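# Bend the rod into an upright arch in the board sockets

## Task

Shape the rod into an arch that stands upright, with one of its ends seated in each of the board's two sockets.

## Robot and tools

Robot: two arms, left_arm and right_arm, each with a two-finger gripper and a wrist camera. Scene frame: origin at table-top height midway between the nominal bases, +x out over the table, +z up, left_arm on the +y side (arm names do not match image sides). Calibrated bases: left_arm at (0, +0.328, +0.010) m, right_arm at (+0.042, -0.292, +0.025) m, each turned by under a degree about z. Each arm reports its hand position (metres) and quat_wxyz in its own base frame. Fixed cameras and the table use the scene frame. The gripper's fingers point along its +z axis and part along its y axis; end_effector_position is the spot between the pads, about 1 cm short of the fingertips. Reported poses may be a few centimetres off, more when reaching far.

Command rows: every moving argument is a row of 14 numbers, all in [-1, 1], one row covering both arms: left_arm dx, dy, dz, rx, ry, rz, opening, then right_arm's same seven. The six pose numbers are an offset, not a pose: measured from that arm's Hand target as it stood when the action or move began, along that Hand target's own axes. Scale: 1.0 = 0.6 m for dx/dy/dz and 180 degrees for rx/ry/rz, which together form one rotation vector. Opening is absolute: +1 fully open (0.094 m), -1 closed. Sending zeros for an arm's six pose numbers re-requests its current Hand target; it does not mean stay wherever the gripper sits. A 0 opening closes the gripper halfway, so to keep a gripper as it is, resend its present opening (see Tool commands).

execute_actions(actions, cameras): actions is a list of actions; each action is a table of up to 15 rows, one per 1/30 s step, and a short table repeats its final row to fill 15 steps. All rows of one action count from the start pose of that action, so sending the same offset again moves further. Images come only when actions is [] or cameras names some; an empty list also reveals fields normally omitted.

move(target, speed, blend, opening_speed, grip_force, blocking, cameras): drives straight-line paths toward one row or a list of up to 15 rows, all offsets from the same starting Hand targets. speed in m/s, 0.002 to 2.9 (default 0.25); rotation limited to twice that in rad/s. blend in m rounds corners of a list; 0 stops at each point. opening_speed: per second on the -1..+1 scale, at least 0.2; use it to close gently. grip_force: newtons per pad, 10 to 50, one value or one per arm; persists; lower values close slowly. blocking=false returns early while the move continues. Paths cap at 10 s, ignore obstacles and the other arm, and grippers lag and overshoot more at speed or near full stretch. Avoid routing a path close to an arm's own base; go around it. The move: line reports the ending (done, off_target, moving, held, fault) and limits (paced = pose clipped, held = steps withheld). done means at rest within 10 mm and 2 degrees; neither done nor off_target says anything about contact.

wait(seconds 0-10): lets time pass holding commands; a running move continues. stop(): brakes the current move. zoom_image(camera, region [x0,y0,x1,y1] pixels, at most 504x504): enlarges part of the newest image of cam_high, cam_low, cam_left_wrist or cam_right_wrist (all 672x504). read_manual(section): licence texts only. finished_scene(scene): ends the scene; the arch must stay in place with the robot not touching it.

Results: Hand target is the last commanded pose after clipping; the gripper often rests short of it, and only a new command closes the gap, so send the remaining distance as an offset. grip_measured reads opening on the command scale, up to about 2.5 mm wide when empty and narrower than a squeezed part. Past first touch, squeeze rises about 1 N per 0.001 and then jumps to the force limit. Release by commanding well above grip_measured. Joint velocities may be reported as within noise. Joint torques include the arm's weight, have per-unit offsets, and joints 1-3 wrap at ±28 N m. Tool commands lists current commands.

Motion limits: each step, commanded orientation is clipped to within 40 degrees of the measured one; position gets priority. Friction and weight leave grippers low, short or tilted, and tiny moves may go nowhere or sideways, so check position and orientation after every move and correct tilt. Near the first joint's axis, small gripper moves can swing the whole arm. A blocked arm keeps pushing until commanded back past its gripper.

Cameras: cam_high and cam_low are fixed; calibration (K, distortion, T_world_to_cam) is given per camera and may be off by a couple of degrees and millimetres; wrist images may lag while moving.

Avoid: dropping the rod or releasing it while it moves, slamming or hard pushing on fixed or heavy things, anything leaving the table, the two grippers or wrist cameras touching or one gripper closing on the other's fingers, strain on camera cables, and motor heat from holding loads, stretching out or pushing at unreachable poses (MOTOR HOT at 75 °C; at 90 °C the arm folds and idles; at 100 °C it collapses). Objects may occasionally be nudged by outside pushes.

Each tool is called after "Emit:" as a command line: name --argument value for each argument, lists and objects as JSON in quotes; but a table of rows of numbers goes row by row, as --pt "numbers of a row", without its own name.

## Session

Emit:
execute_actions --actions '[]'

Emit:
zoom_image --camera "cam_high" --region '[290, 200, 430, 305]'

Emit:
zoom_image --camera "cam_high" --region '[290, 310, 430, 415]'

Scene clock: 0.00 s.
left_arm: end_effector_position=(+0.3883, -0.0450, +0.0885) grip_measured=+1.000 end_effector_quat_wxyz=(+0.583, +0.073, +0.809, -0.029) | right_arm: end_effector_position=(+0.3874, -0.0420, +0.1020) grip_measured=+1.000 end_effector_quat_wxyz=(+0.591, +0.116, +0.793, -0.088)
Joint positions: left_arm=[-0.097 1.555 0.333 0.897 0.041 0.054 0.094] | right_arm=[0.027 1.525 0.348 0.873 0.306 0.091 0.094]
Joint velocities: within noise
Joint torques (N m): no reading
Motor temperatures (°C): left_arm=[22 25 31 34 22 23 22] | right_arm=[25 25 33 31 25 22 22]
Heat: left arm: 34 °C; right arm: 33 °C.
Hand target: left_arm +0.3941, -0.0450, +0.1038; +0.602, +0.073, +0.795, -0.027 | right_arm +0.3904, -0.0427, +0.1098; +0.599, +0.120, +0.787, -0.087
Tool commands: left_gripper/opening=+1.0 right_gripper/opening=+1.0
camera_calibration:
cam_left_wrist: T_world_to_cam=[[-0.110229, -0.991817, -0.0644143, 0.013153], [-0.691535, 0.123083, -0.71178, 0.372235], [0.713883, -0.0339139, -0.699443, -0.0981316], [0, 0, 0, 1]] pos_world=[0.328918, -0.0360984, 0.197159]
cam_right_wrist: T_world_to_cam=[[-0.256972, -0.966141, -0.0231677, 0.0695484], [-0.665725, 0.194344, -0.720445, 0.371063], [0.700554, -0.169711, -0.693125, -0.0872033], [0, 0, 0, 1]] pos_world=[0.325988, -0.0197194, 0.208499]

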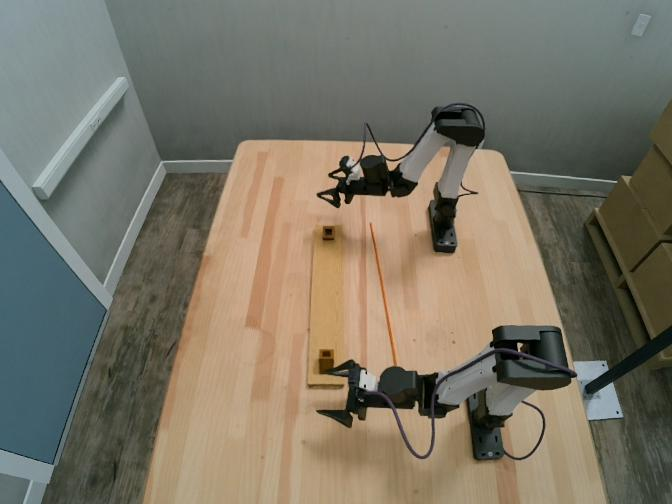

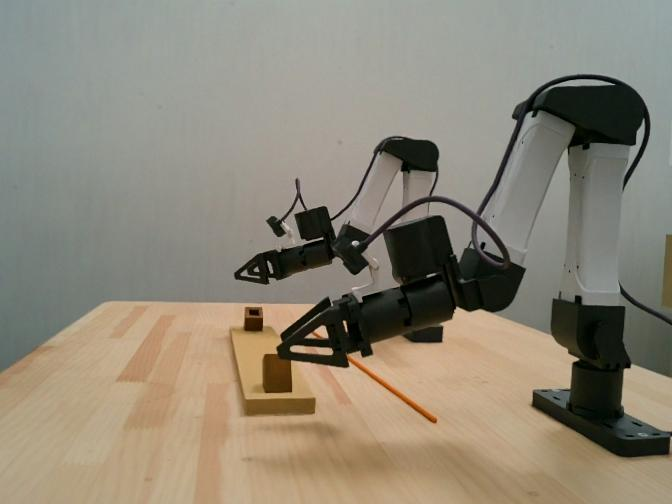

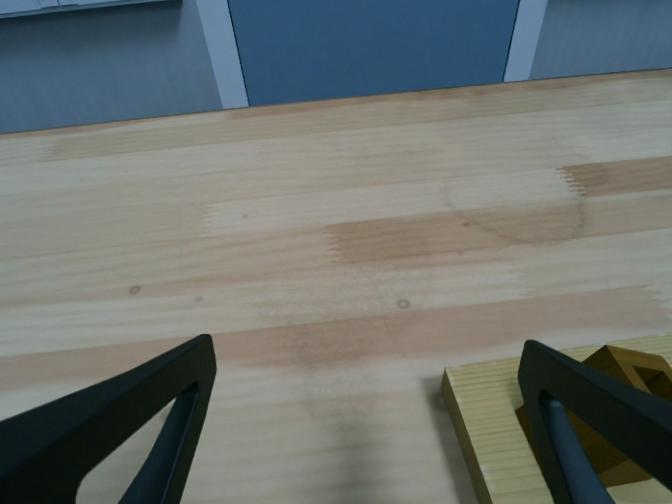

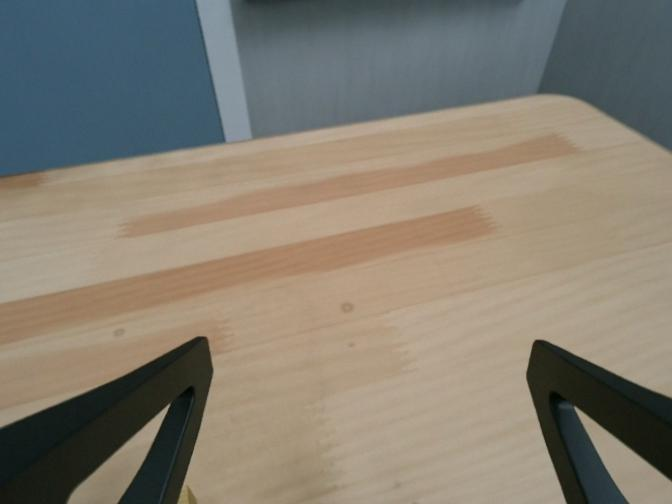

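Scaled by 3.600 from the camera's 672x504 image, which has a finer 960x720 frame.

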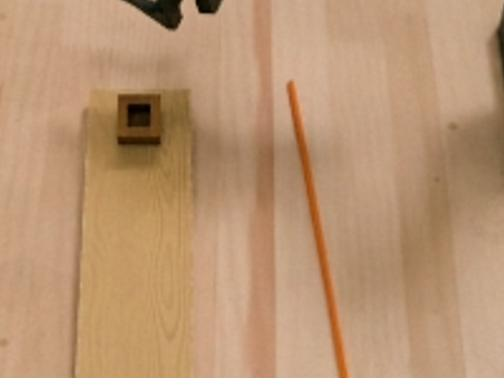

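Scaled by 3.600 from the camera's 672x504 image, which has a finer 960x720 frame.

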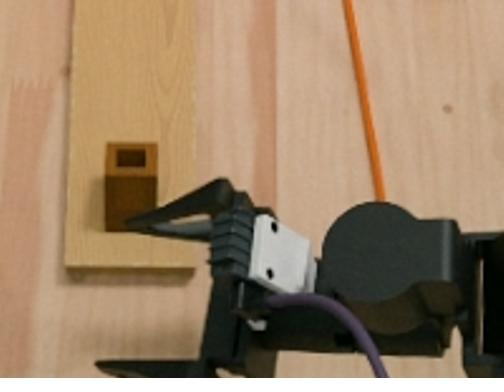

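Emit:
move --target '[0.1498, -0.1365, -0.2567, 0.2438, 0.3939, 0.3795, 0.1, 0.1913, 0.0867, -0.2612, -0.3532, 0.2991, -0.5849, 0.1]' --speed 0.4 --cameras '["cam_low", "cam_left_wrist", "cam_right_wrist"]'

Scene clock: 17.97 s.
left_arm: end_effector_position=(+0.2046, -0.0968, +0.0490) grip_measured=+0.103 end_effector_quat_wxyz=(-0.084, +0.656, +0.748, +0.060) | right_arm: end_effector_position=(+0.2253, +0.0595, +0.0357) grip_measured=+0.102 end_effector_quat_wxyz=(+0.068, +0.745, -0.660, +0.071)
Joint positions: left_arm=[-0.554 1.584 1 -1.134 -0.146 0.875 0.052] | right_arm=[0.398 1.545 0.909 -0.997 0.188 -1.288 0.052]
Joint torques (N m): left_arm=[-0.65 -4.7 7.39 0.09 -0.27 0.24] | right_arm=[0.14 -4.3 7.99 0.11 0.04 -0.13]
Motor temperatures (°C): left_arm=[22 26 33 39 22 23 22] | right_arm=[25 26 35 35 25 22 22]
Heat: left arm: 39 °C; right arm: 35 °C.
Hand target: left_arm +0.2114, -0.0983, +0.0560; -0.078, +0.662, +0.742, +0.070 | right_arm +0.2321, +0.0605, +0.0412; +0.069, +0.751, -0.652, +0.080
Off the commanded pose: left_arm 0.010 m, 2 deg | right_arm 0.009 m, 2 deg.
move: done
camera_calibration:
cam_left_wrist: T_world_to_cam=[[-0.993415, -0.11179, -0.0251031, 0.2029], [-0.103651, 0.783511, 0.612672, 0.1022], [-0.0488222, 0.611239, -0.789938, 0.226487], [0, 0, 0, 1]] pos_world=[0.223214, -0.19583, 0.121389]
cam_right_wrist: T_world_to_cam=[[0.994407, 0.0969693, -0.0418548, -0.22011], [0.101804, -0.774513, 0.624311, 0.0323326], [0.0281219, -0.625081, -0.780053, 0.179346], [0, 0, 0, 1]] pos_world=[0.210544, 0.158492, 0.110501]
Images, in order (width x height): cam_low 672x504, cam_left_wrist 672x504, cam_right_wrist 672x504.

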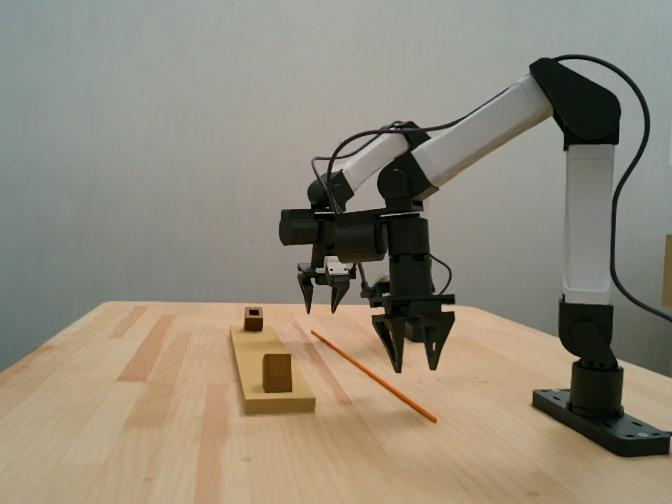

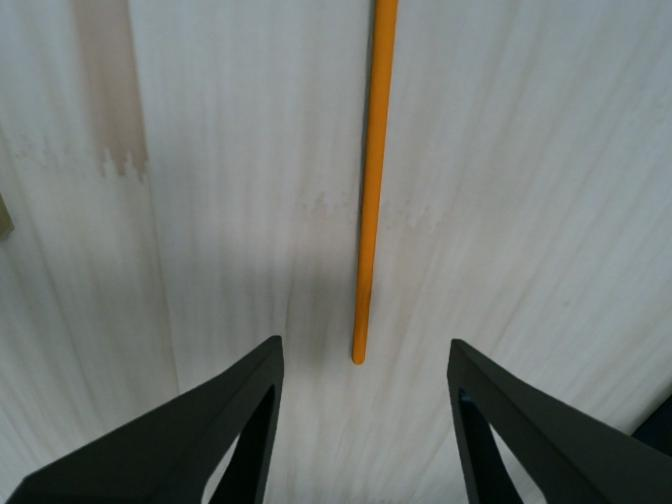

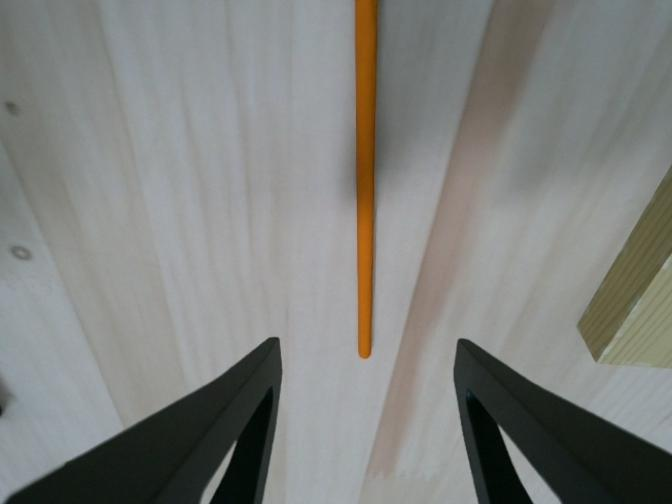

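Emit:
move --pt "-0.0163 0 0.0766 0 0 0 0.1 -0.0173 0 0.0815 0 0 0 0.1" --pt "-0.0206 0 0.097 0 0 0 0.1 -0.0219 0 0.103 0 0 0 0.1" --pt "-0.0206 0 0.097 0 0 0 -1 -0.0219 0 0.103 0 0 0 -1" --speed '[0.15, 0.04, 0.04]' --blend '[0.005, 0, 0]' --opening_speed 0.8 --cameras '["cam_left_wrist", "cam_right_wrist"]'

Scene clock: 23.20 s.
left_arm: end_effector_position=(+0.2094, -0.0938, +0.0006) grip_measured=-0.865 end_effector_quat_wxyz=(-0.085, +0.656, +0.746, +0.070) | right_arm: end_effector_position=(+0.2320, +0.0613, -0.0163) grip_measured=-0.907 end_effector_quat_wxyz=(+0.066, +0.745, -0.659, +0.077)
Joint positions: left_arm=[-0.548 1.678 0.885 -0.922 -0.167 0.882 0.006] | right_arm=[0.4 1.671 0.803 -0.756 0.196 -1.288 0.004]
Joint torques (N m): left_arm=[-0.59 -4.31 4.05 0.49 -0.13 0.23] | right_arm=[0.09 -4.45 3.78 0.59 -0.02 -0.13]
Heat: left arm: 38 °C; right arm: 35 °C.
Hand target: left_arm +0.2114, -0.0983, -0.0035; -0.078, +0.662, +0.742, +0.070 | right_arm +0.2321, +0.0605, -0.0220; +0.069, +0.751, -0.652, +0.080
Off the commanded pose: left_arm 0.006 m, 1 deg | right_arm 0.006 m, 1 deg.
move: done
camera_calibration:
cam_left_wrist: T_world_to_cam=[[-0.993522, -0.106786, -0.0388799, 0.20731], [-0.107608, 0.773973, 0.624008, 0.129908], [-0.0365433, 0.624149, -0.78045, 0.185391], [0, 0, 0, 1]] pos_world=[0.226721, -0.194119, 0.0716851]
cam_right_wrist: T_world_to_cam=[[0.994624, 0.098867, -0.0308055, -0.229163], [0.0962048, -0.772118, 0.628155, 0.066759], [0.0383183, -0.627741, -0.777478, 0.137625], [0, 0, 0, 1]] pos_world=[0.216234, 0.160595, 0.058006]
Images, in order (width x height): cam_left_wrist 672x504, cam_right_wrist 672x504.

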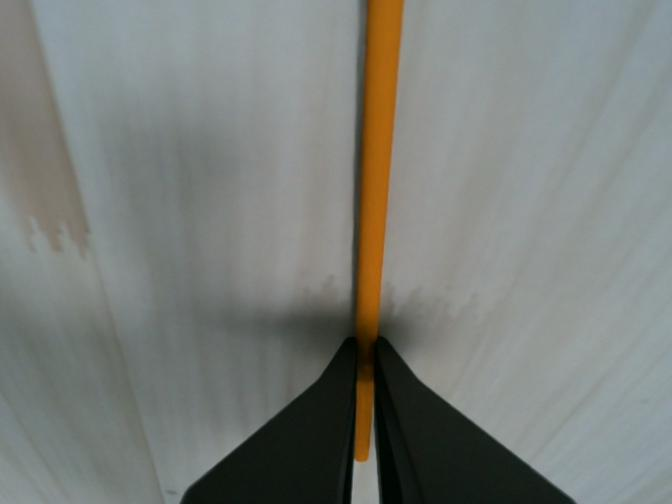

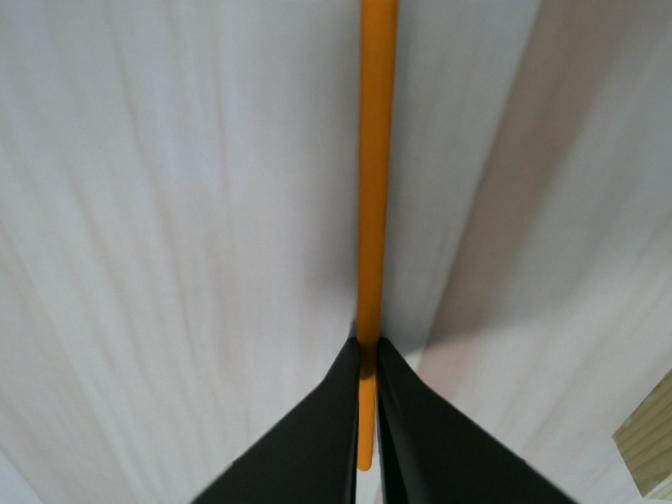

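Emit:
move --pt "0.0143 0 -0.0992 0.0173 0 -0.0815 -1 0.0143 0 -0.0992 -0.0173 0 0.0815 -1" --pt "0.0445 0.2358 -0.4165 -0.4731 -0.0884 -0.1436 -1 0.1133 -0.1622 -0.4053 0.4710 -0.0422 0.1908 -1" --pt "0.029 0.2343 -0.4198 -0.4466 -0.1528 -0.2047 -1 0.0983 -0.1637 -0.4085 0.4521 -0.1081 0.2533 -1" --pt "0.003 0.232 -0.4253 -0.4141 -0.2162 -0.2642 -1 0.0722 -0.1662 -0.414 0.4270 -0.1741 0.3140 -1" --pt "-0.0357 0.2282 -0.4335 -0.3755 -0.2785 -0.3219 -1 0.0335 -0.1698 -0.4223 0.3956 -0.2400 0.3726 -1" --pt "-0.1535 0.2707 -0.3293 -0.3394 -0.3665 -0.3834 -1 -0.0508 -0.2265 -0.3048 0.3696 -0.3321 0.4340 -1" --speed 0.28 --blend '[0.01, 0.015, 0.01, 0.01, 0.01, 0]' --cameras '["all"]'

Emit:
zoom_image --camera "cam_high" --region '[280, 185, 380, 260]'

Emit:
zoom_image --camera "cam_high" --region '[280, 310, 380, 385]'

Emit:
zoom_image --camera "cam_low" --region '[200, 160, 380, 430]'

Scene clock: 49.40 s.
left_arm: end_effector_position=(+0.3861, -0.1830, +0.1531) grip_measured=-0.865 end_effector_quat_wxyz=(+0.615, +0.062, +0.770, +0.155) | right_arm: end_effector_position=(+0.3578, +0.1234, +0.1413) grip_measured=-0.907 end_effector_quat_wxyz=(+0.629, -0.077, +0.764, -0.123)
Joint positions: left_arm=[-0.77 1.659 0.701 0.635 -0.911 0.068 0.006] | right_arm=[0.639 1.461 0.392 0.829 0.717 -0.134 0.004]
Joint torques (N m): left_arm=[-2.3 -5.68 6.16 2.87 0.32 -0.06] | right_arm=[1.96 -3.86 5.35 3.21 -0.66 0.38]
Heat: left arm: 37 °C; right arm: 36 °C.
Hand target: left_arm +0.3876, -0.2102, +0.1707; +0.652, +0.055, +0.751, +0.090 | right_arm +0.3569, +0.1470, +0.1506; +0.655, -0.081, +0.749, -0.068
Off the commanded pose: left_arm 0.032 m, 9 deg | right_arm 0.025 m, 7 deg.
move: off_target (left_arm, right_arm)
camera_calibration:
cam_left_wrist: T_world_to_cam=[[0.139653, -0.931866, -0.334849, -0.163998], [-0.634116, 0.175561, -0.753044, 0.427382], [0.760522, 0.317498, -0.566393, -0.030158], [0, 0, 0, 1]] pos_world=[0.316848, -0.21828, 0.249842]
cam_right_wrist: T_world_to_cam=[[-0.00257362, -0.964854, 0.262773, 0.091031], [-0.624895, -0.203597, -0.753694, 0.386681], [0.780705, -0.166145, -0.602409, -0.0530358], [0, 0, 0, 1]] pos_world=[0.283275, 0.157747, 0.235569]

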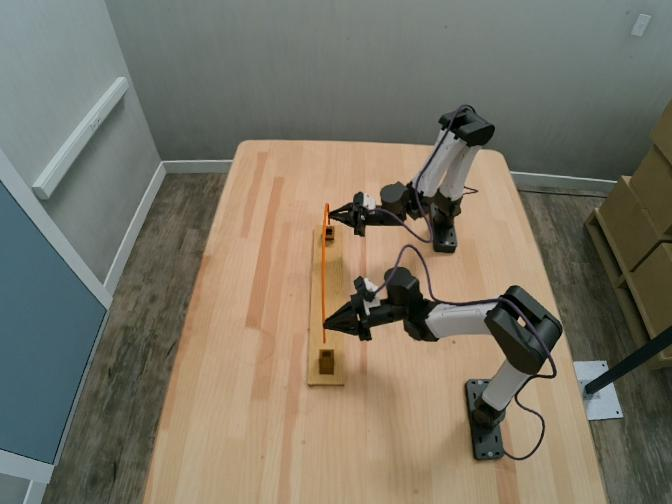

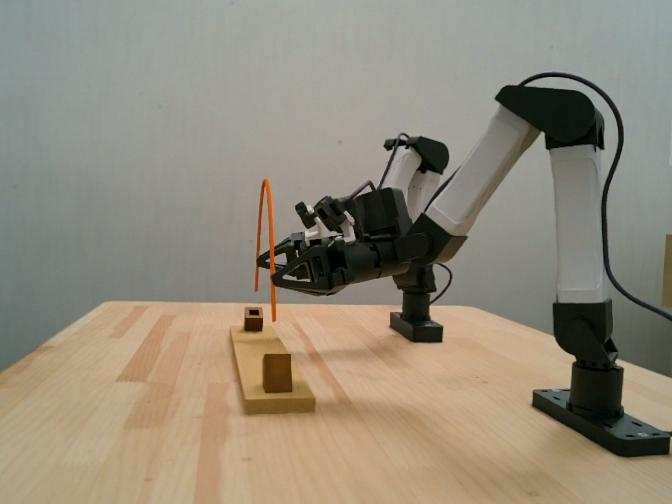

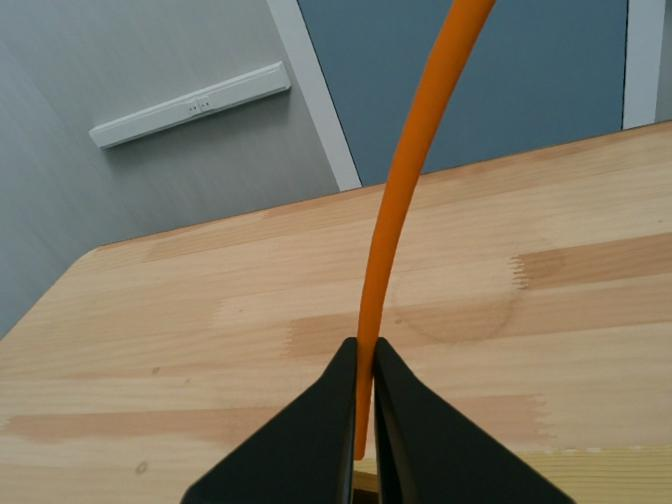

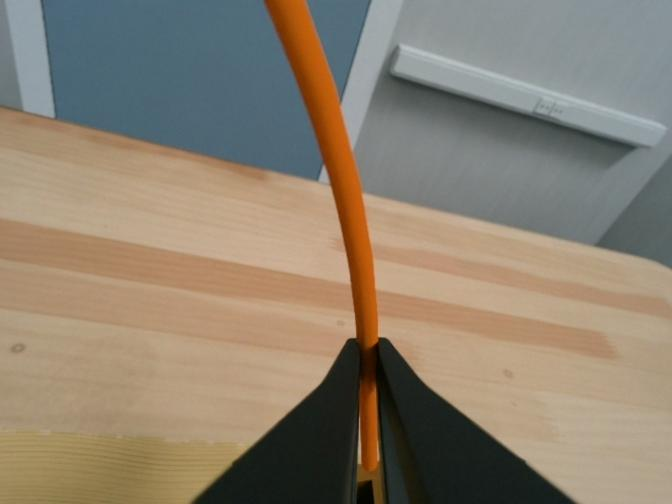

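Scaled by 5.040 from the camera's 672x504 image, which has a finer 960x720 frame.

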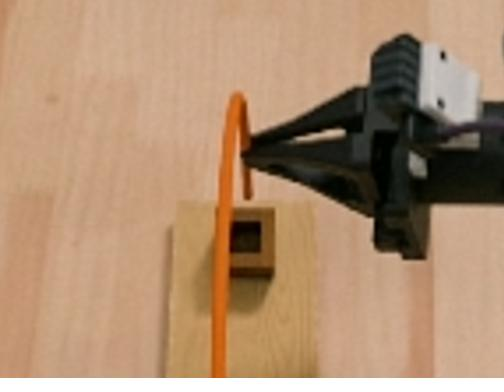

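Scaled by 5.040 from the camera's 672x504 image, which has a finer 960x720 frame.

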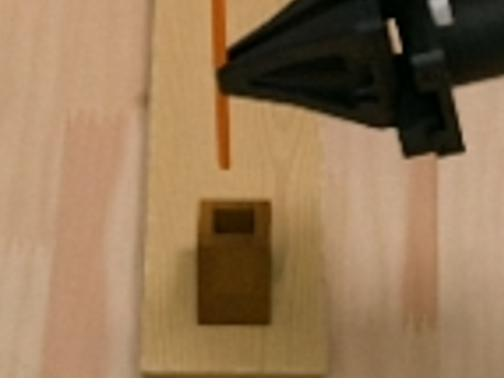

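Scaled by 1.867 from the camera's 672x504 image, which has a finer 960x720 frame.

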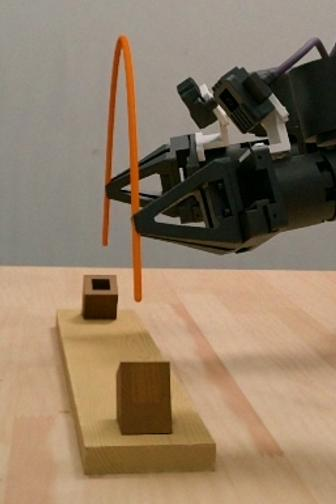

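Emit:
move --target '[0.0473, 0.0087, 0.0068, 0, 0, 0, -1, 0.054, -0.0037, 0.0077, 0, 0, 0, -1]' --speed 0.1 --cameras '["all"]'

Emit:
zoom_image --camera "cam_high" --region '[280, 185, 380, 260]'

Emit:
zoom_image --camera "cam_high" --region '[280, 310, 380, 385]'

Scene clock: 57.13 s.
left_arm: end_effector_position=(+0.3807, -0.1770, +0.1262) grip_measured=-0.865 end_effector_quat_wxyz=(+0.615, +0.063, +0.770, +0.157) | right_arm: end_effector_position=(+0.3548, +0.1184, +0.1097) grip_measured=-0.907 end_effector_quat_wxyz=(+0.629, -0.074, +0.764, -0.125)
Joint positions: left_arm=[-0.769 1.725 0.626 0.777 -0.911 0.074 0.006] | right_arm=[0.633 1.616 0.323 1.054 0.717 -0.134 0.004]
Joint torques (N m): left_arm=[-0.51 -5.87 5.68 2.9 0.54 -0.04] | right_arm=[-0.06 -4.33 4.38 3.22 -0.97 0.3]
Heat: left arm: 40 °C; right arm: 37 °C.
Hand target: left_arm +0.3873, -0.1992, +0.1437; +0.652, +0.055, +0.751, +0.090 | right_arm +0.3574, +0.1380, +0.1190; +0.655, -0.081, +0.749, -0.068
Off the commanded pose: left_arm 0.029 m, 9 deg | right_arm 0.022 m, 7 deg.
move: off_target (left_arm, right_arm)
camera_calibration:
cam_left_wrist: T_world_to_cam=[[0.140031, -0.930191, -0.339316, -0.16587], [-0.634081, 0.178961, -0.752273, 0.40311], [0.760482, 0.320495, -0.564757, -0.0428891], [0, 0, 0, 1]] pos_world=[0.311448, -0.212686, 0.222744]
cam_right_wrist: T_world_to_cam=[[-0.00883872, -0.965038, 0.261963, 0.0968707], [-0.62524, -0.199114, -0.754605, 0.359696], [0.780382, -0.170459, -0.60162, -0.0701176], [0, 0, 0, 1]] pos_world=[0.280471, 0.153152, 0.203868]

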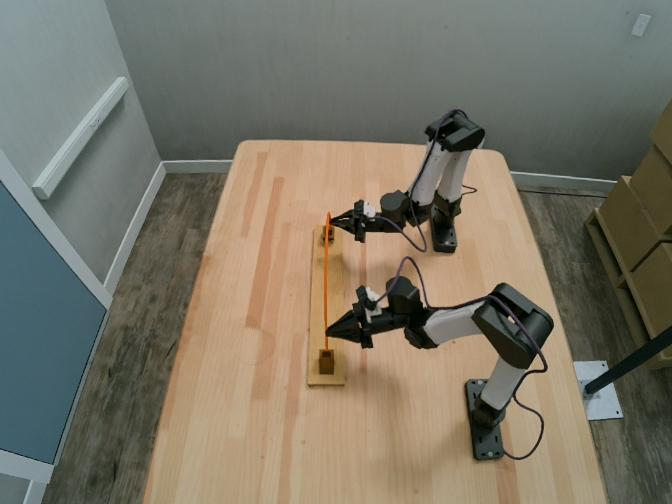

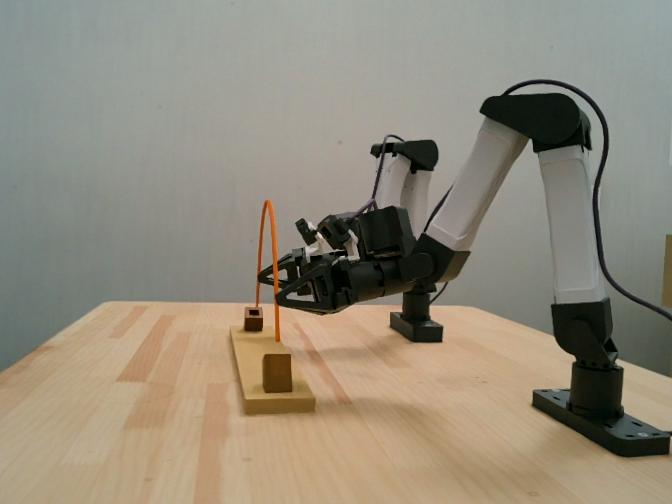

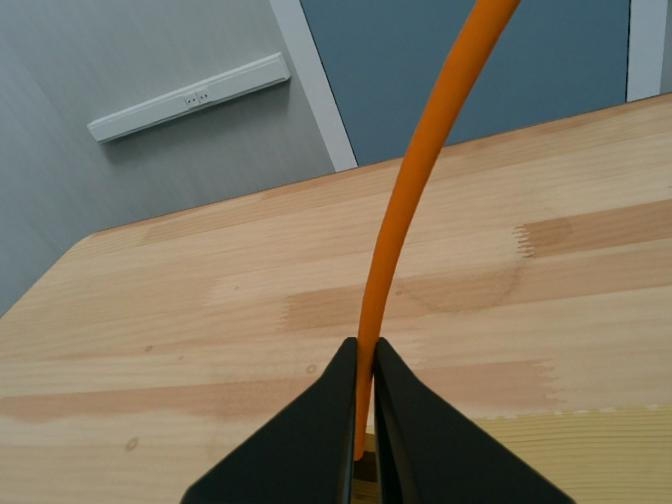

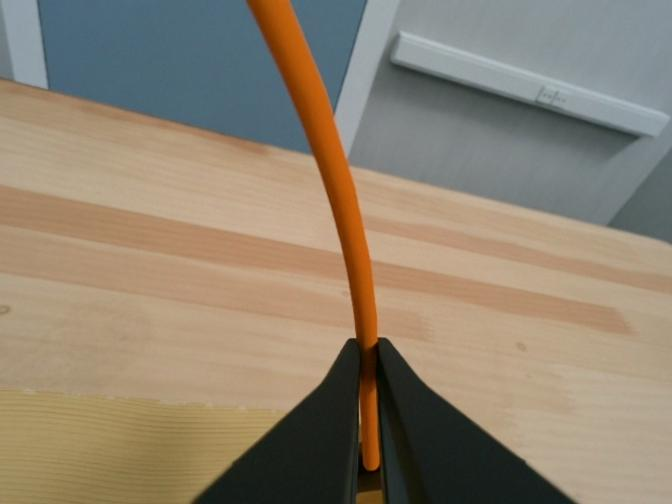

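Scaled by 5.040 from the camera's 672x504 image, which has a finer 960x720 frame.

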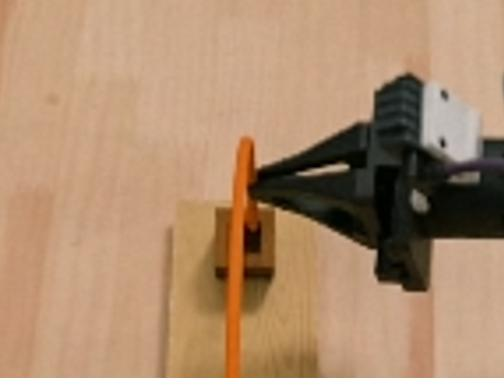

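Scaled by 5.040 from the camera's 672x504 image, which has a finer 960x720 frame.

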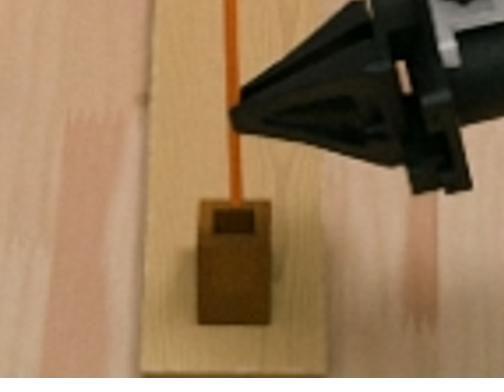

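Emit:
move --pt "0.0232 0 0.0068 0 0 0 -1 0.0232 0 0.0073 0 0 0 -1" --pt "0.0742 0.012 0.0177 0 0 0 -1 0.0738 -0.0122 0.0192 0 0 0 -1" --pt "0.0714 0.0117 0.0375 0 0 0 -1 0.071 -0.0119 0.039 0 0 0 -1" --speed 0.06 --blend '[0.004, 0.003, 0]' --cameras '["all"]'

Emit:
zoom_image --camera "cam_high" --region '[280, 185, 380, 260]'

Emit:
zoom_image --camera "cam_high" --region '[280, 310, 380, 385]'

Emit:
zoom_image --camera "cam_low" --region '[200, 160, 380, 430]'

Scene clock: 64.17 s.
left_arm: end_effector_position=(+0.3907, -0.1640, +0.0780) grip_measured=-0.865 end_effector_quat_wxyz=(+0.610, +0.079, +0.774, +0.150) | right_arm: end_effector_position=(+0.3680, +0.1100, +0.0669) grip_measured=-0.907 end_effector_quat_wxyz=(+0.633, -0.089, +0.762, -0.108)
Joint positions: left_arm=[-0.701 1.908 0.562 1.035 -0.816 0.112 0.006] | right_arm=[0.544 1.925 0.298 1.414 0.587 -0.166 0.004]
Joint torques (N m): left_arm=[0.4 -6.08 6.32 2.88 0.38 -0.15] | right_arm=[-1.07 -4.78 4.45 2.97 -0.68 0.42]
Heat: left arm: 43 °C; right arm: 39 °C.
Hand target: left_arm +0.4032, -0.1823, +0.1006; +0.652, +0.055, +0.751, +0.090 | right_arm +0.3753, +0.1222, +0.0761; +0.655, -0.081, +0.749, -0.068
Off the commanded pose: left_arm 0.032 m, 9 deg | right_arm 0.017 m, 5 deg.
move: off_target (left_arm, right_arm)
camera_calibration:
cam_left_wrist: T_world_to_cam=[[0.10542, -0.931223, -0.348871, -0.157491], [-0.641356, 0.20444, -0.739504, 0.376944], [0.759966, 0.301709, -0.575693, -0.0838546], [0, 0, 0, 1]] pos_world=[0.322085, -0.198422, 0.175533]
cam_right_wrist: T_world_to_cam=[[0.0327068, -0.966361, 0.2551, 0.085321], [-0.613714, -0.220869, -0.758005, 0.332379], [0.78885, -0.131766, -0.600294, -0.114972], [0, 0, 0, 1]] pos_world=[0.291891, 0.140714, 0.161162]

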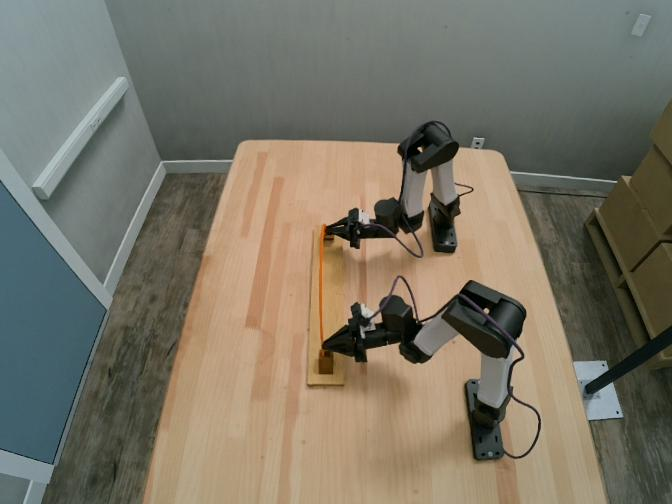

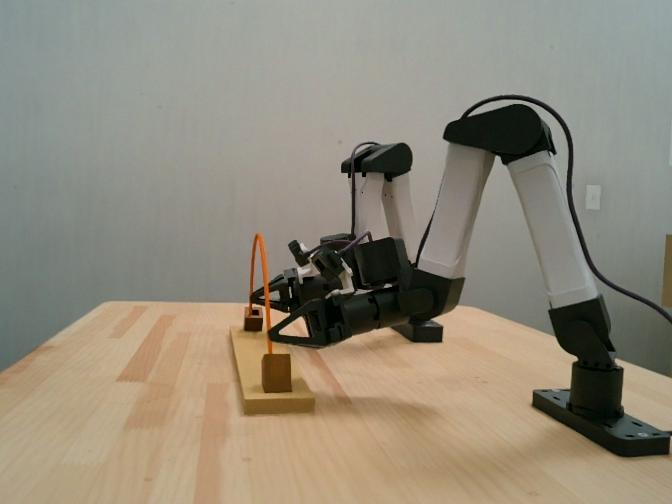

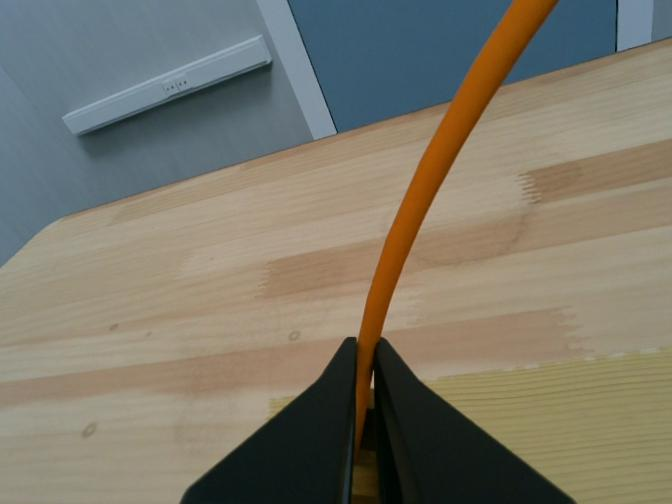

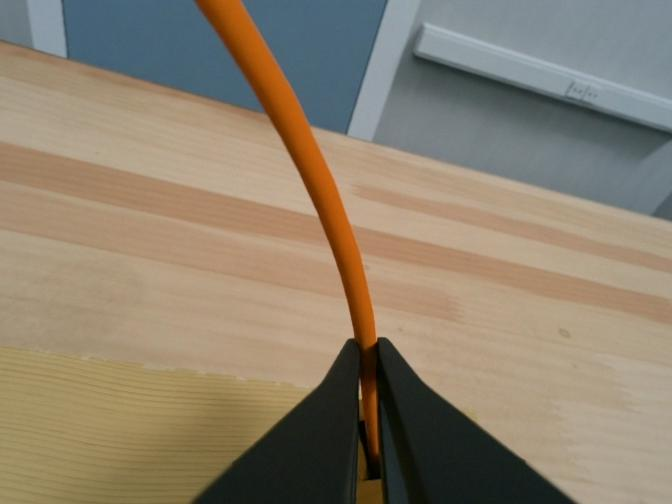

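Scaled by 5.040 from the camera's 672x504 image, which has a finer 960x720 frame.

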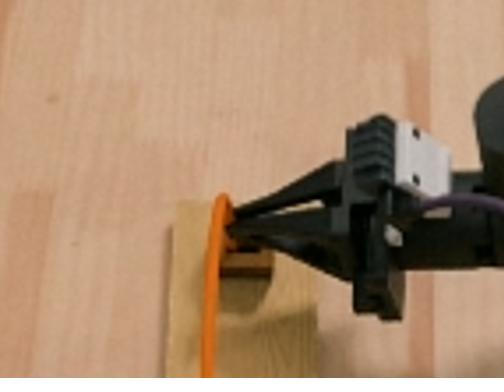

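Scaled by 5.040 from the camera's 672x504 image, which has a finer 960x720 frame.

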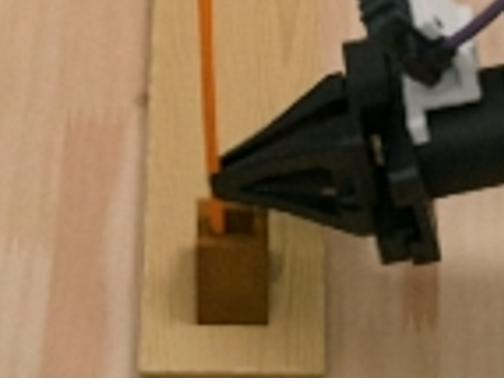

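Scaled by 1.867 from the camera's 672x504 image, which has a finer 960x720 frame.

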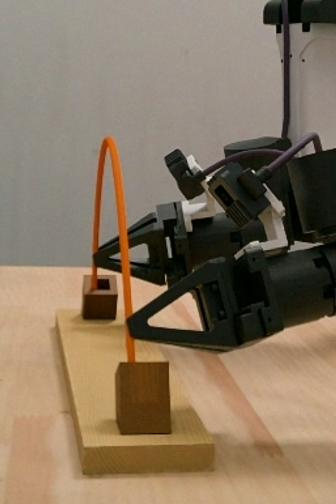

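Emit:
move --pt "0.0012 0.0001 -0.0083 0 0 0 -1 0.0012 -0.0001 -0.0083 0 0 0 -1" --pt "0.0012 0.0001 -0.0083 0 0 0 -0.4 0.0012 -0.0001 -0.0083 0 0 0 -0.4" --speed 0.04 --opening_speed 0.5 --cameras '["cam_low", "cam_left_wrist", "cam_right_wrist", "cam_high"]'

Emit:
zoom_image --camera "cam_low" --region '[200, 200, 360, 430]'

Scene clock: 71.77 s.
left_arm: end_effector_position=(+0.3931, -0.1726, +0.0849) grip_measured=-0.403 end_effector_quat_wxyz=(+0.626, +0.074, +0.767, +0.119) | right_arm: end_effector_position=(+0.3688, +0.1134, +0.0695) grip_measured=-0.402 end_effector_quat_wxyz=(+0.639, -0.086, +0.759, -0.093)
Joint positions: left_arm=[-0.701 1.908 0.562 1.079 -0.775 0.095 0.028] | right_arm=[0.542 1.925 0.298 1.428 0.565 -0.151 0.028]
Joint torques (N m): left_arm=[-0.42 -6.02 5.34 2.63 -0.03 -0.02] | right_arm=[-0.09 -5 3.07 3 -0.34 0.25]
Motor temperatures (°C): left_arm=[22 28 34 44 22 23 24] | right_arm=[26 27 36 40 25 23 24]
Heat: left arm: 44 °C; right arm: 40 °C.
Hand target: left_arm +0.3981, -0.1824, +0.1006; +0.652, +0.055, +0.751, +0.090 | right_arm +0.3702, +0.1220, +0.0761; +0.655, -0.081, +0.749, -0.068
Off the commanded pose: left_arm 0.019 m, 5 deg | right_arm 0.011 m, 4 deg.
move: off_target (left_arm, right_arm); target 2's new opening was sent with left_arm's hand 0.030 m and 9 deg from that target
camera_calibration:
cam_left_wrist: T_world_to_cam=[[0.080311, -0.952031, -0.295274, -0.161629], [-0.612944, 0.186433, -0.767817, 0.373391], [0.786034, 0.24265, -0.568569, -0.100147], [0, 0, 0, 1]] pos_world=[0.320568, -0.199188, 0.182031]
cam_right_wrist: T_world_to_cam=[[0.0465694, -0.971993, 0.230351, 0.0852958], [-0.602295, -0.211291, -0.769803, 0.331102], [0.796914, -0.10289, -0.595266, -0.120273], [0, 0, 0, 1]] pos_world=[0.291296, 0.140491, 0.163641]

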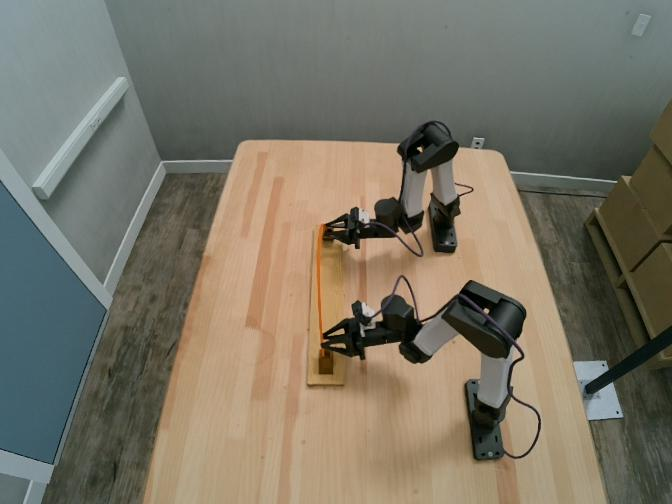

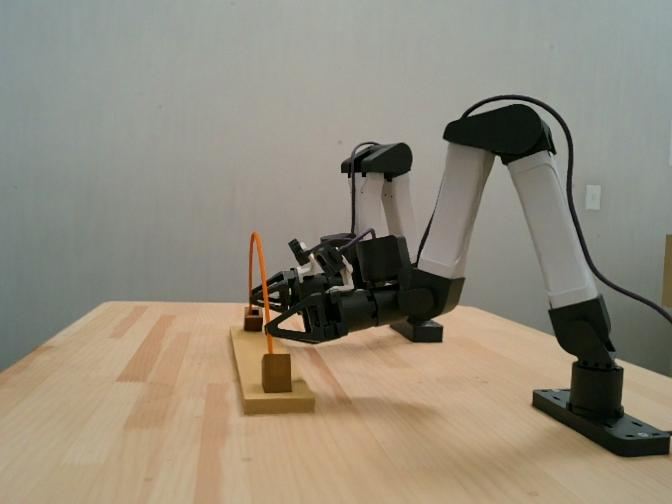

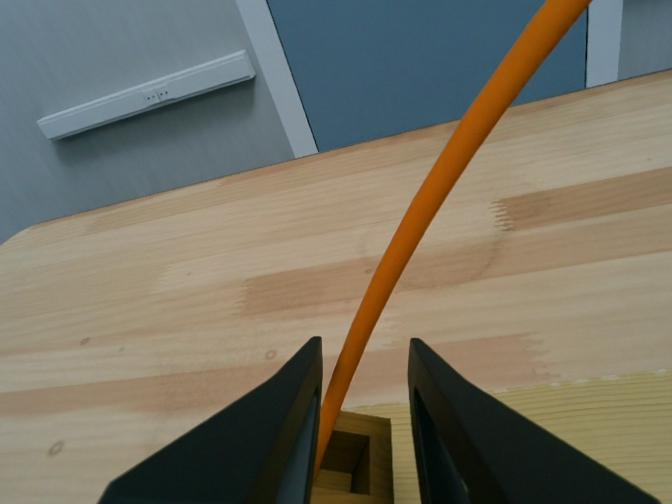

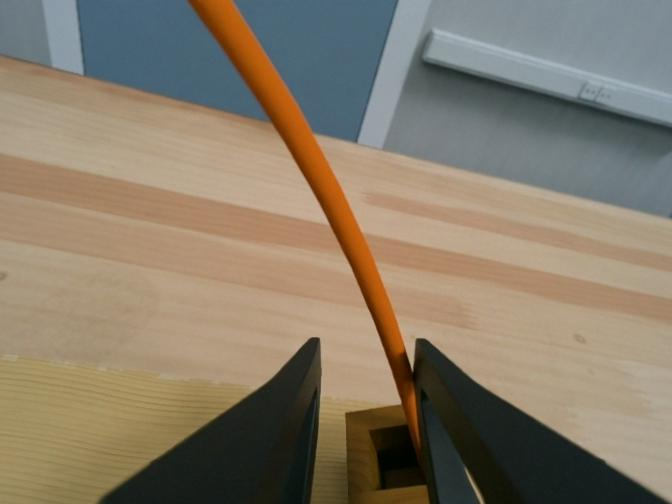

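Scaled by 2.191 from the camera's 672x504 image, which has a finer 960x720 frame.

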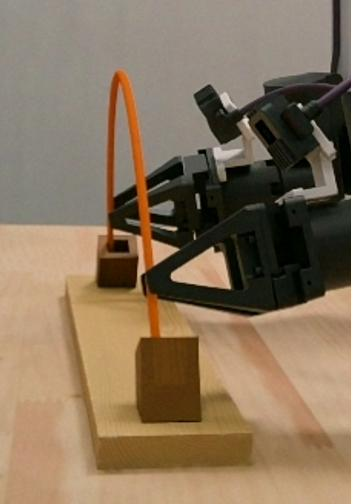

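Emit:
move --target '[0, 0, -0.16, 0, 0, 0, -0.4, 0, 0, -0.16, 0, 0, 0, -0.4]' --speed 0.12 --cameras '["cam_high", "cam_low"]'

Emit:
zoom_image --camera "cam_low" --region '[200, 200, 360, 430]'

Emit:
zoom_image --camera "cam_high" --region '[270, 200, 400, 390]'

Scene clock: 75.27 s.
left_arm: end_effector_position=(+0.3040, -0.1903, +0.1055) grip_measured=-0.402 end_effector_quat_wxyz=(+0.647, +0.071, +0.753, +0.094) | right_arm: end_effector_position=(+0.2758, +0.1231, +0.0821) grip_measured=-0.401 end_effector_quat_wxyz=(+0.646, -0.100, +0.753, -0.076)
Joint positions: left_arm=[-0.985 1.695 0.358 1.058 -1.019 -0.001 0.028] | right_arm=[0.86 1.695 0.021 1.445 0.832 -0.079 0.028]
Joint torques (N m): left_arm=[-0.72 -7.12 4.1 1.69 -0.38 -0.03] | right_arm=[0.24 -5.82 2.04 2.36 0.11 0.25]
Heat: left arm: 44 °C; right arm: 40 °C.
Hand target: left_arm +0.3032, -0.1885, +0.1135; +0.652, +0.055, +0.751, +0.090 | right_arm +0.2751, +0.1215, +0.0890; +0.655, -0.081, +0.749, -0.068
Off the commanded pose: left_arm 0.008 m, 2 deg | right_arm 0.007 m, 3 deg.
move: off_target (right_arm)
Images, in order (width x height): cam_high 672x504, cam_low 672x504.

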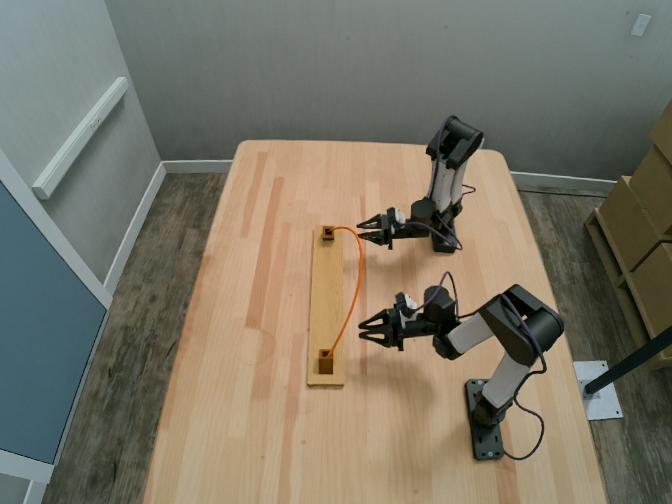

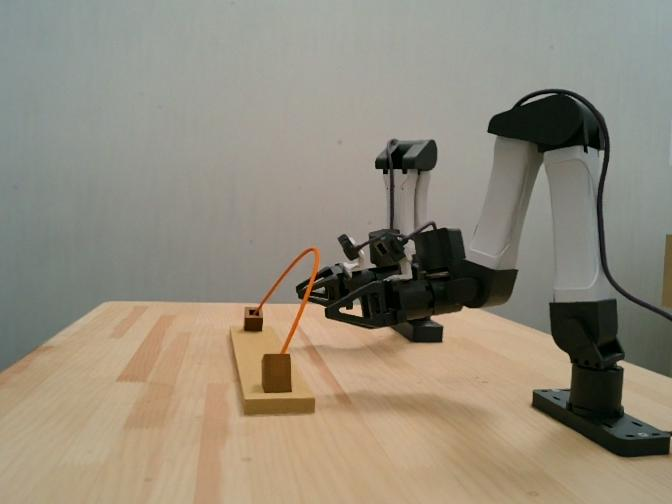

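Scaled by 2.191 from the camera's 672x504 image, which has a finer 960x720 frame.

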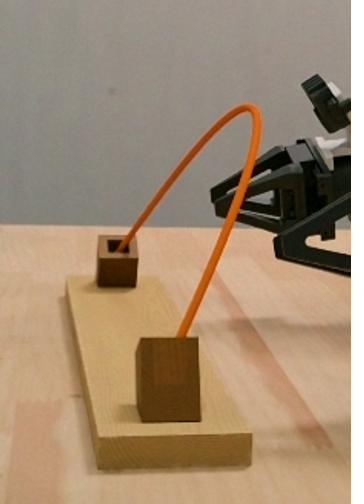

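Scaled by 2.653 from the camera's 672x504 image, which has a finer 960x720 frame.

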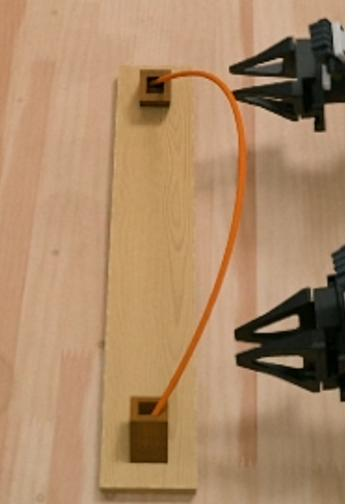

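Emit:
move --pt "0 0 -0.0667 0 0 0 -1 0 0 -0.0667 0 0 0 -1" --pt "-0.1375 -0.1062 -0.0717 0.1374 -0.0567 -0.0562 -1 -0.1538 0.1167 -0.0772 -0.1269 -0.0558 0.0573 -1" --pt "-0.1898 -0.1048 0.1235 0.1374 -0.0567 -0.0562 -1 -0.2113 0.1127 0.1205 -0.1269 -0.0558 0.0573 -1" --speed '[0.2, 0.2, 0.06]' --blend '[0.02, 0.01, 0]' --cameras '["all"]'

Emit:
zoom_image --camera "cam_low" --region '[200, 200, 360, 430]'

Scene clock: 87.63 s.
left_arm: end_effector_position=(+0.3909, -0.2624, +0.1917) grip_measured=-0.972 end_effector_quat_wxyz=(+0.690, +0.132, +0.700, -0.127) | right_arm: end_effector_position=(+0.3563, +0.2084, +0.1843) grip_measured=-0.992 end_effector_quat_wxyz=(+0.694, -0.148, +0.692, +0.133)
Joint positions: left_arm=[-0.718 1.695 0.661 1.016 -0.35 -0.003 0.001] | right_arm=[0.622 1.511 0.403 1.108 0.222 -0.021 0]
Joint torques (N m): left_arm=[0.42 -5.82 7.82 2 0.08 0.18] | right_arm=[-1.03 -4.11 8.01 2.26 -0.4 0.22]
Heat: left arm: 42 °C; right arm: 39 °C.
Hand target: left_arm +0.3951, -0.2681, +0.2009; +0.694, +0.135, +0.694, -0.135 | right_arm +0.3610, +0.2147, +0.1880; +0.691, -0.148, +0.692, +0.147
Off the commanded pose: left_arm 0.012 m, 1 deg | right_arm 0.009 m, 2 deg.
move: off_target (left_arm)
camera_calibration:
cam_left_wrist: T_world_to_cam=[[-0.314255, -0.949216, -0.0152774, -0.114066], [-0.424831, 0.155003, -0.891904, 0.412946], [0.848977, -0.273795, -0.451967, -0.198399], [0, 0, 0, 1]] pos_world=[0.308023, -0.226601, 0.276896]
cam_right_wrist: T_world_to_cam=[[0.424659, -0.90534, 0.00486265, 0.0446807], [-0.41444, -0.199167, -0.888016, 0.384393], [0.804925, 0.375088, -0.459787, -0.159543], [0, 0, 0, 1]] pos_world=[0.268754, 0.176852, 0.267774]

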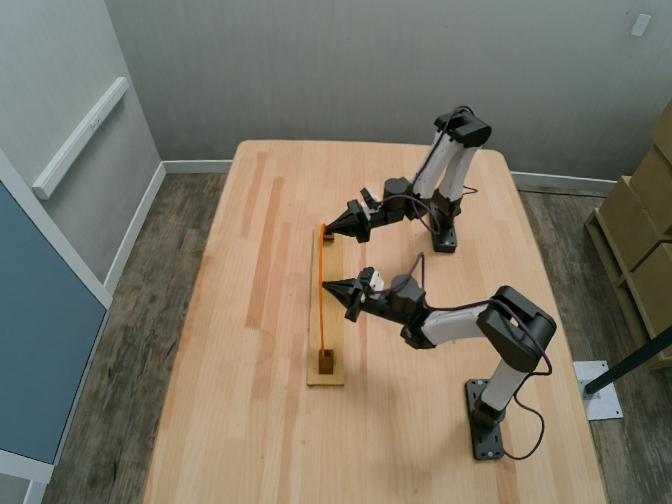

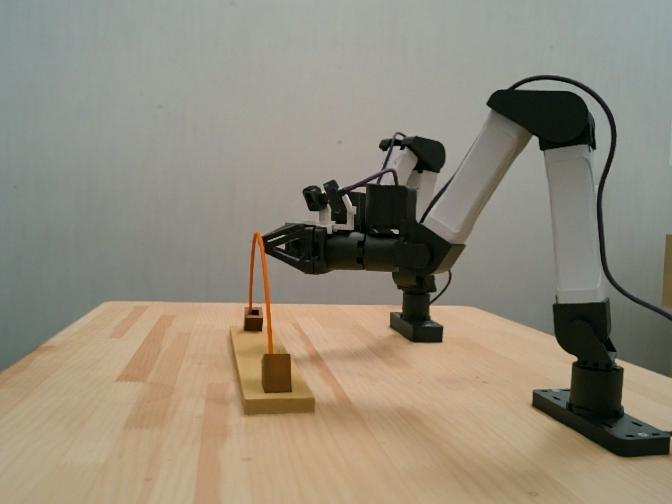

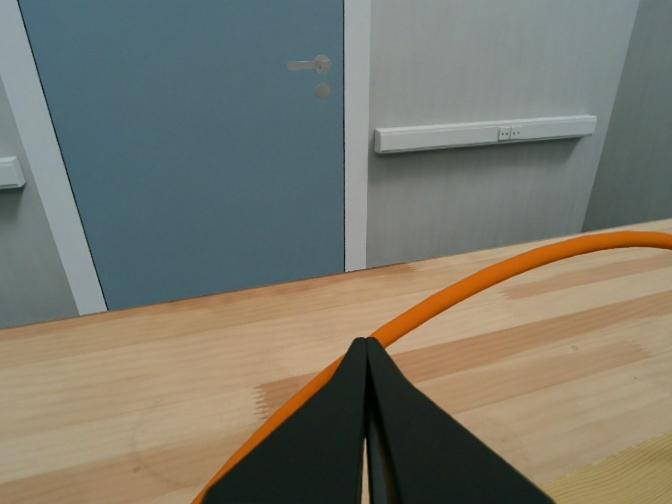

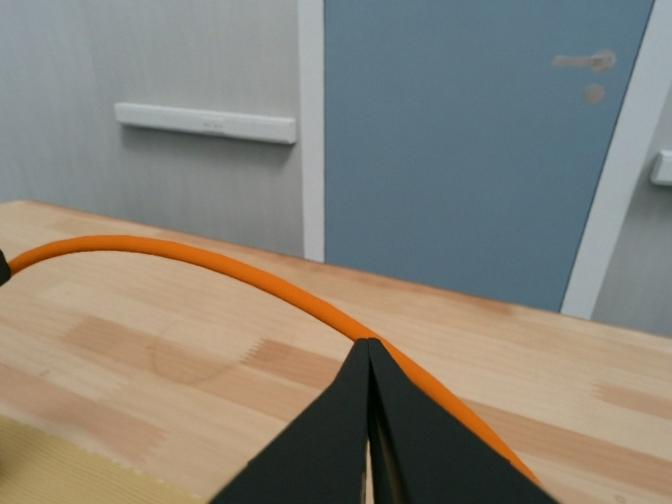

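Scaled by 2.191 from the camera's 672x504 image, which has a finer 960x720 frame.

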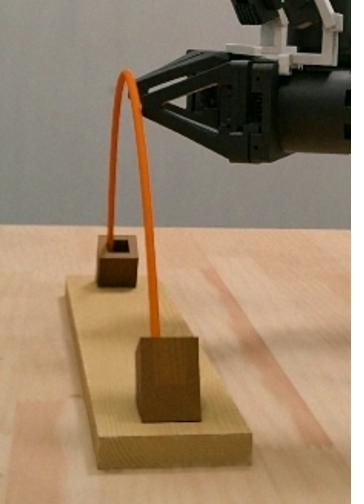

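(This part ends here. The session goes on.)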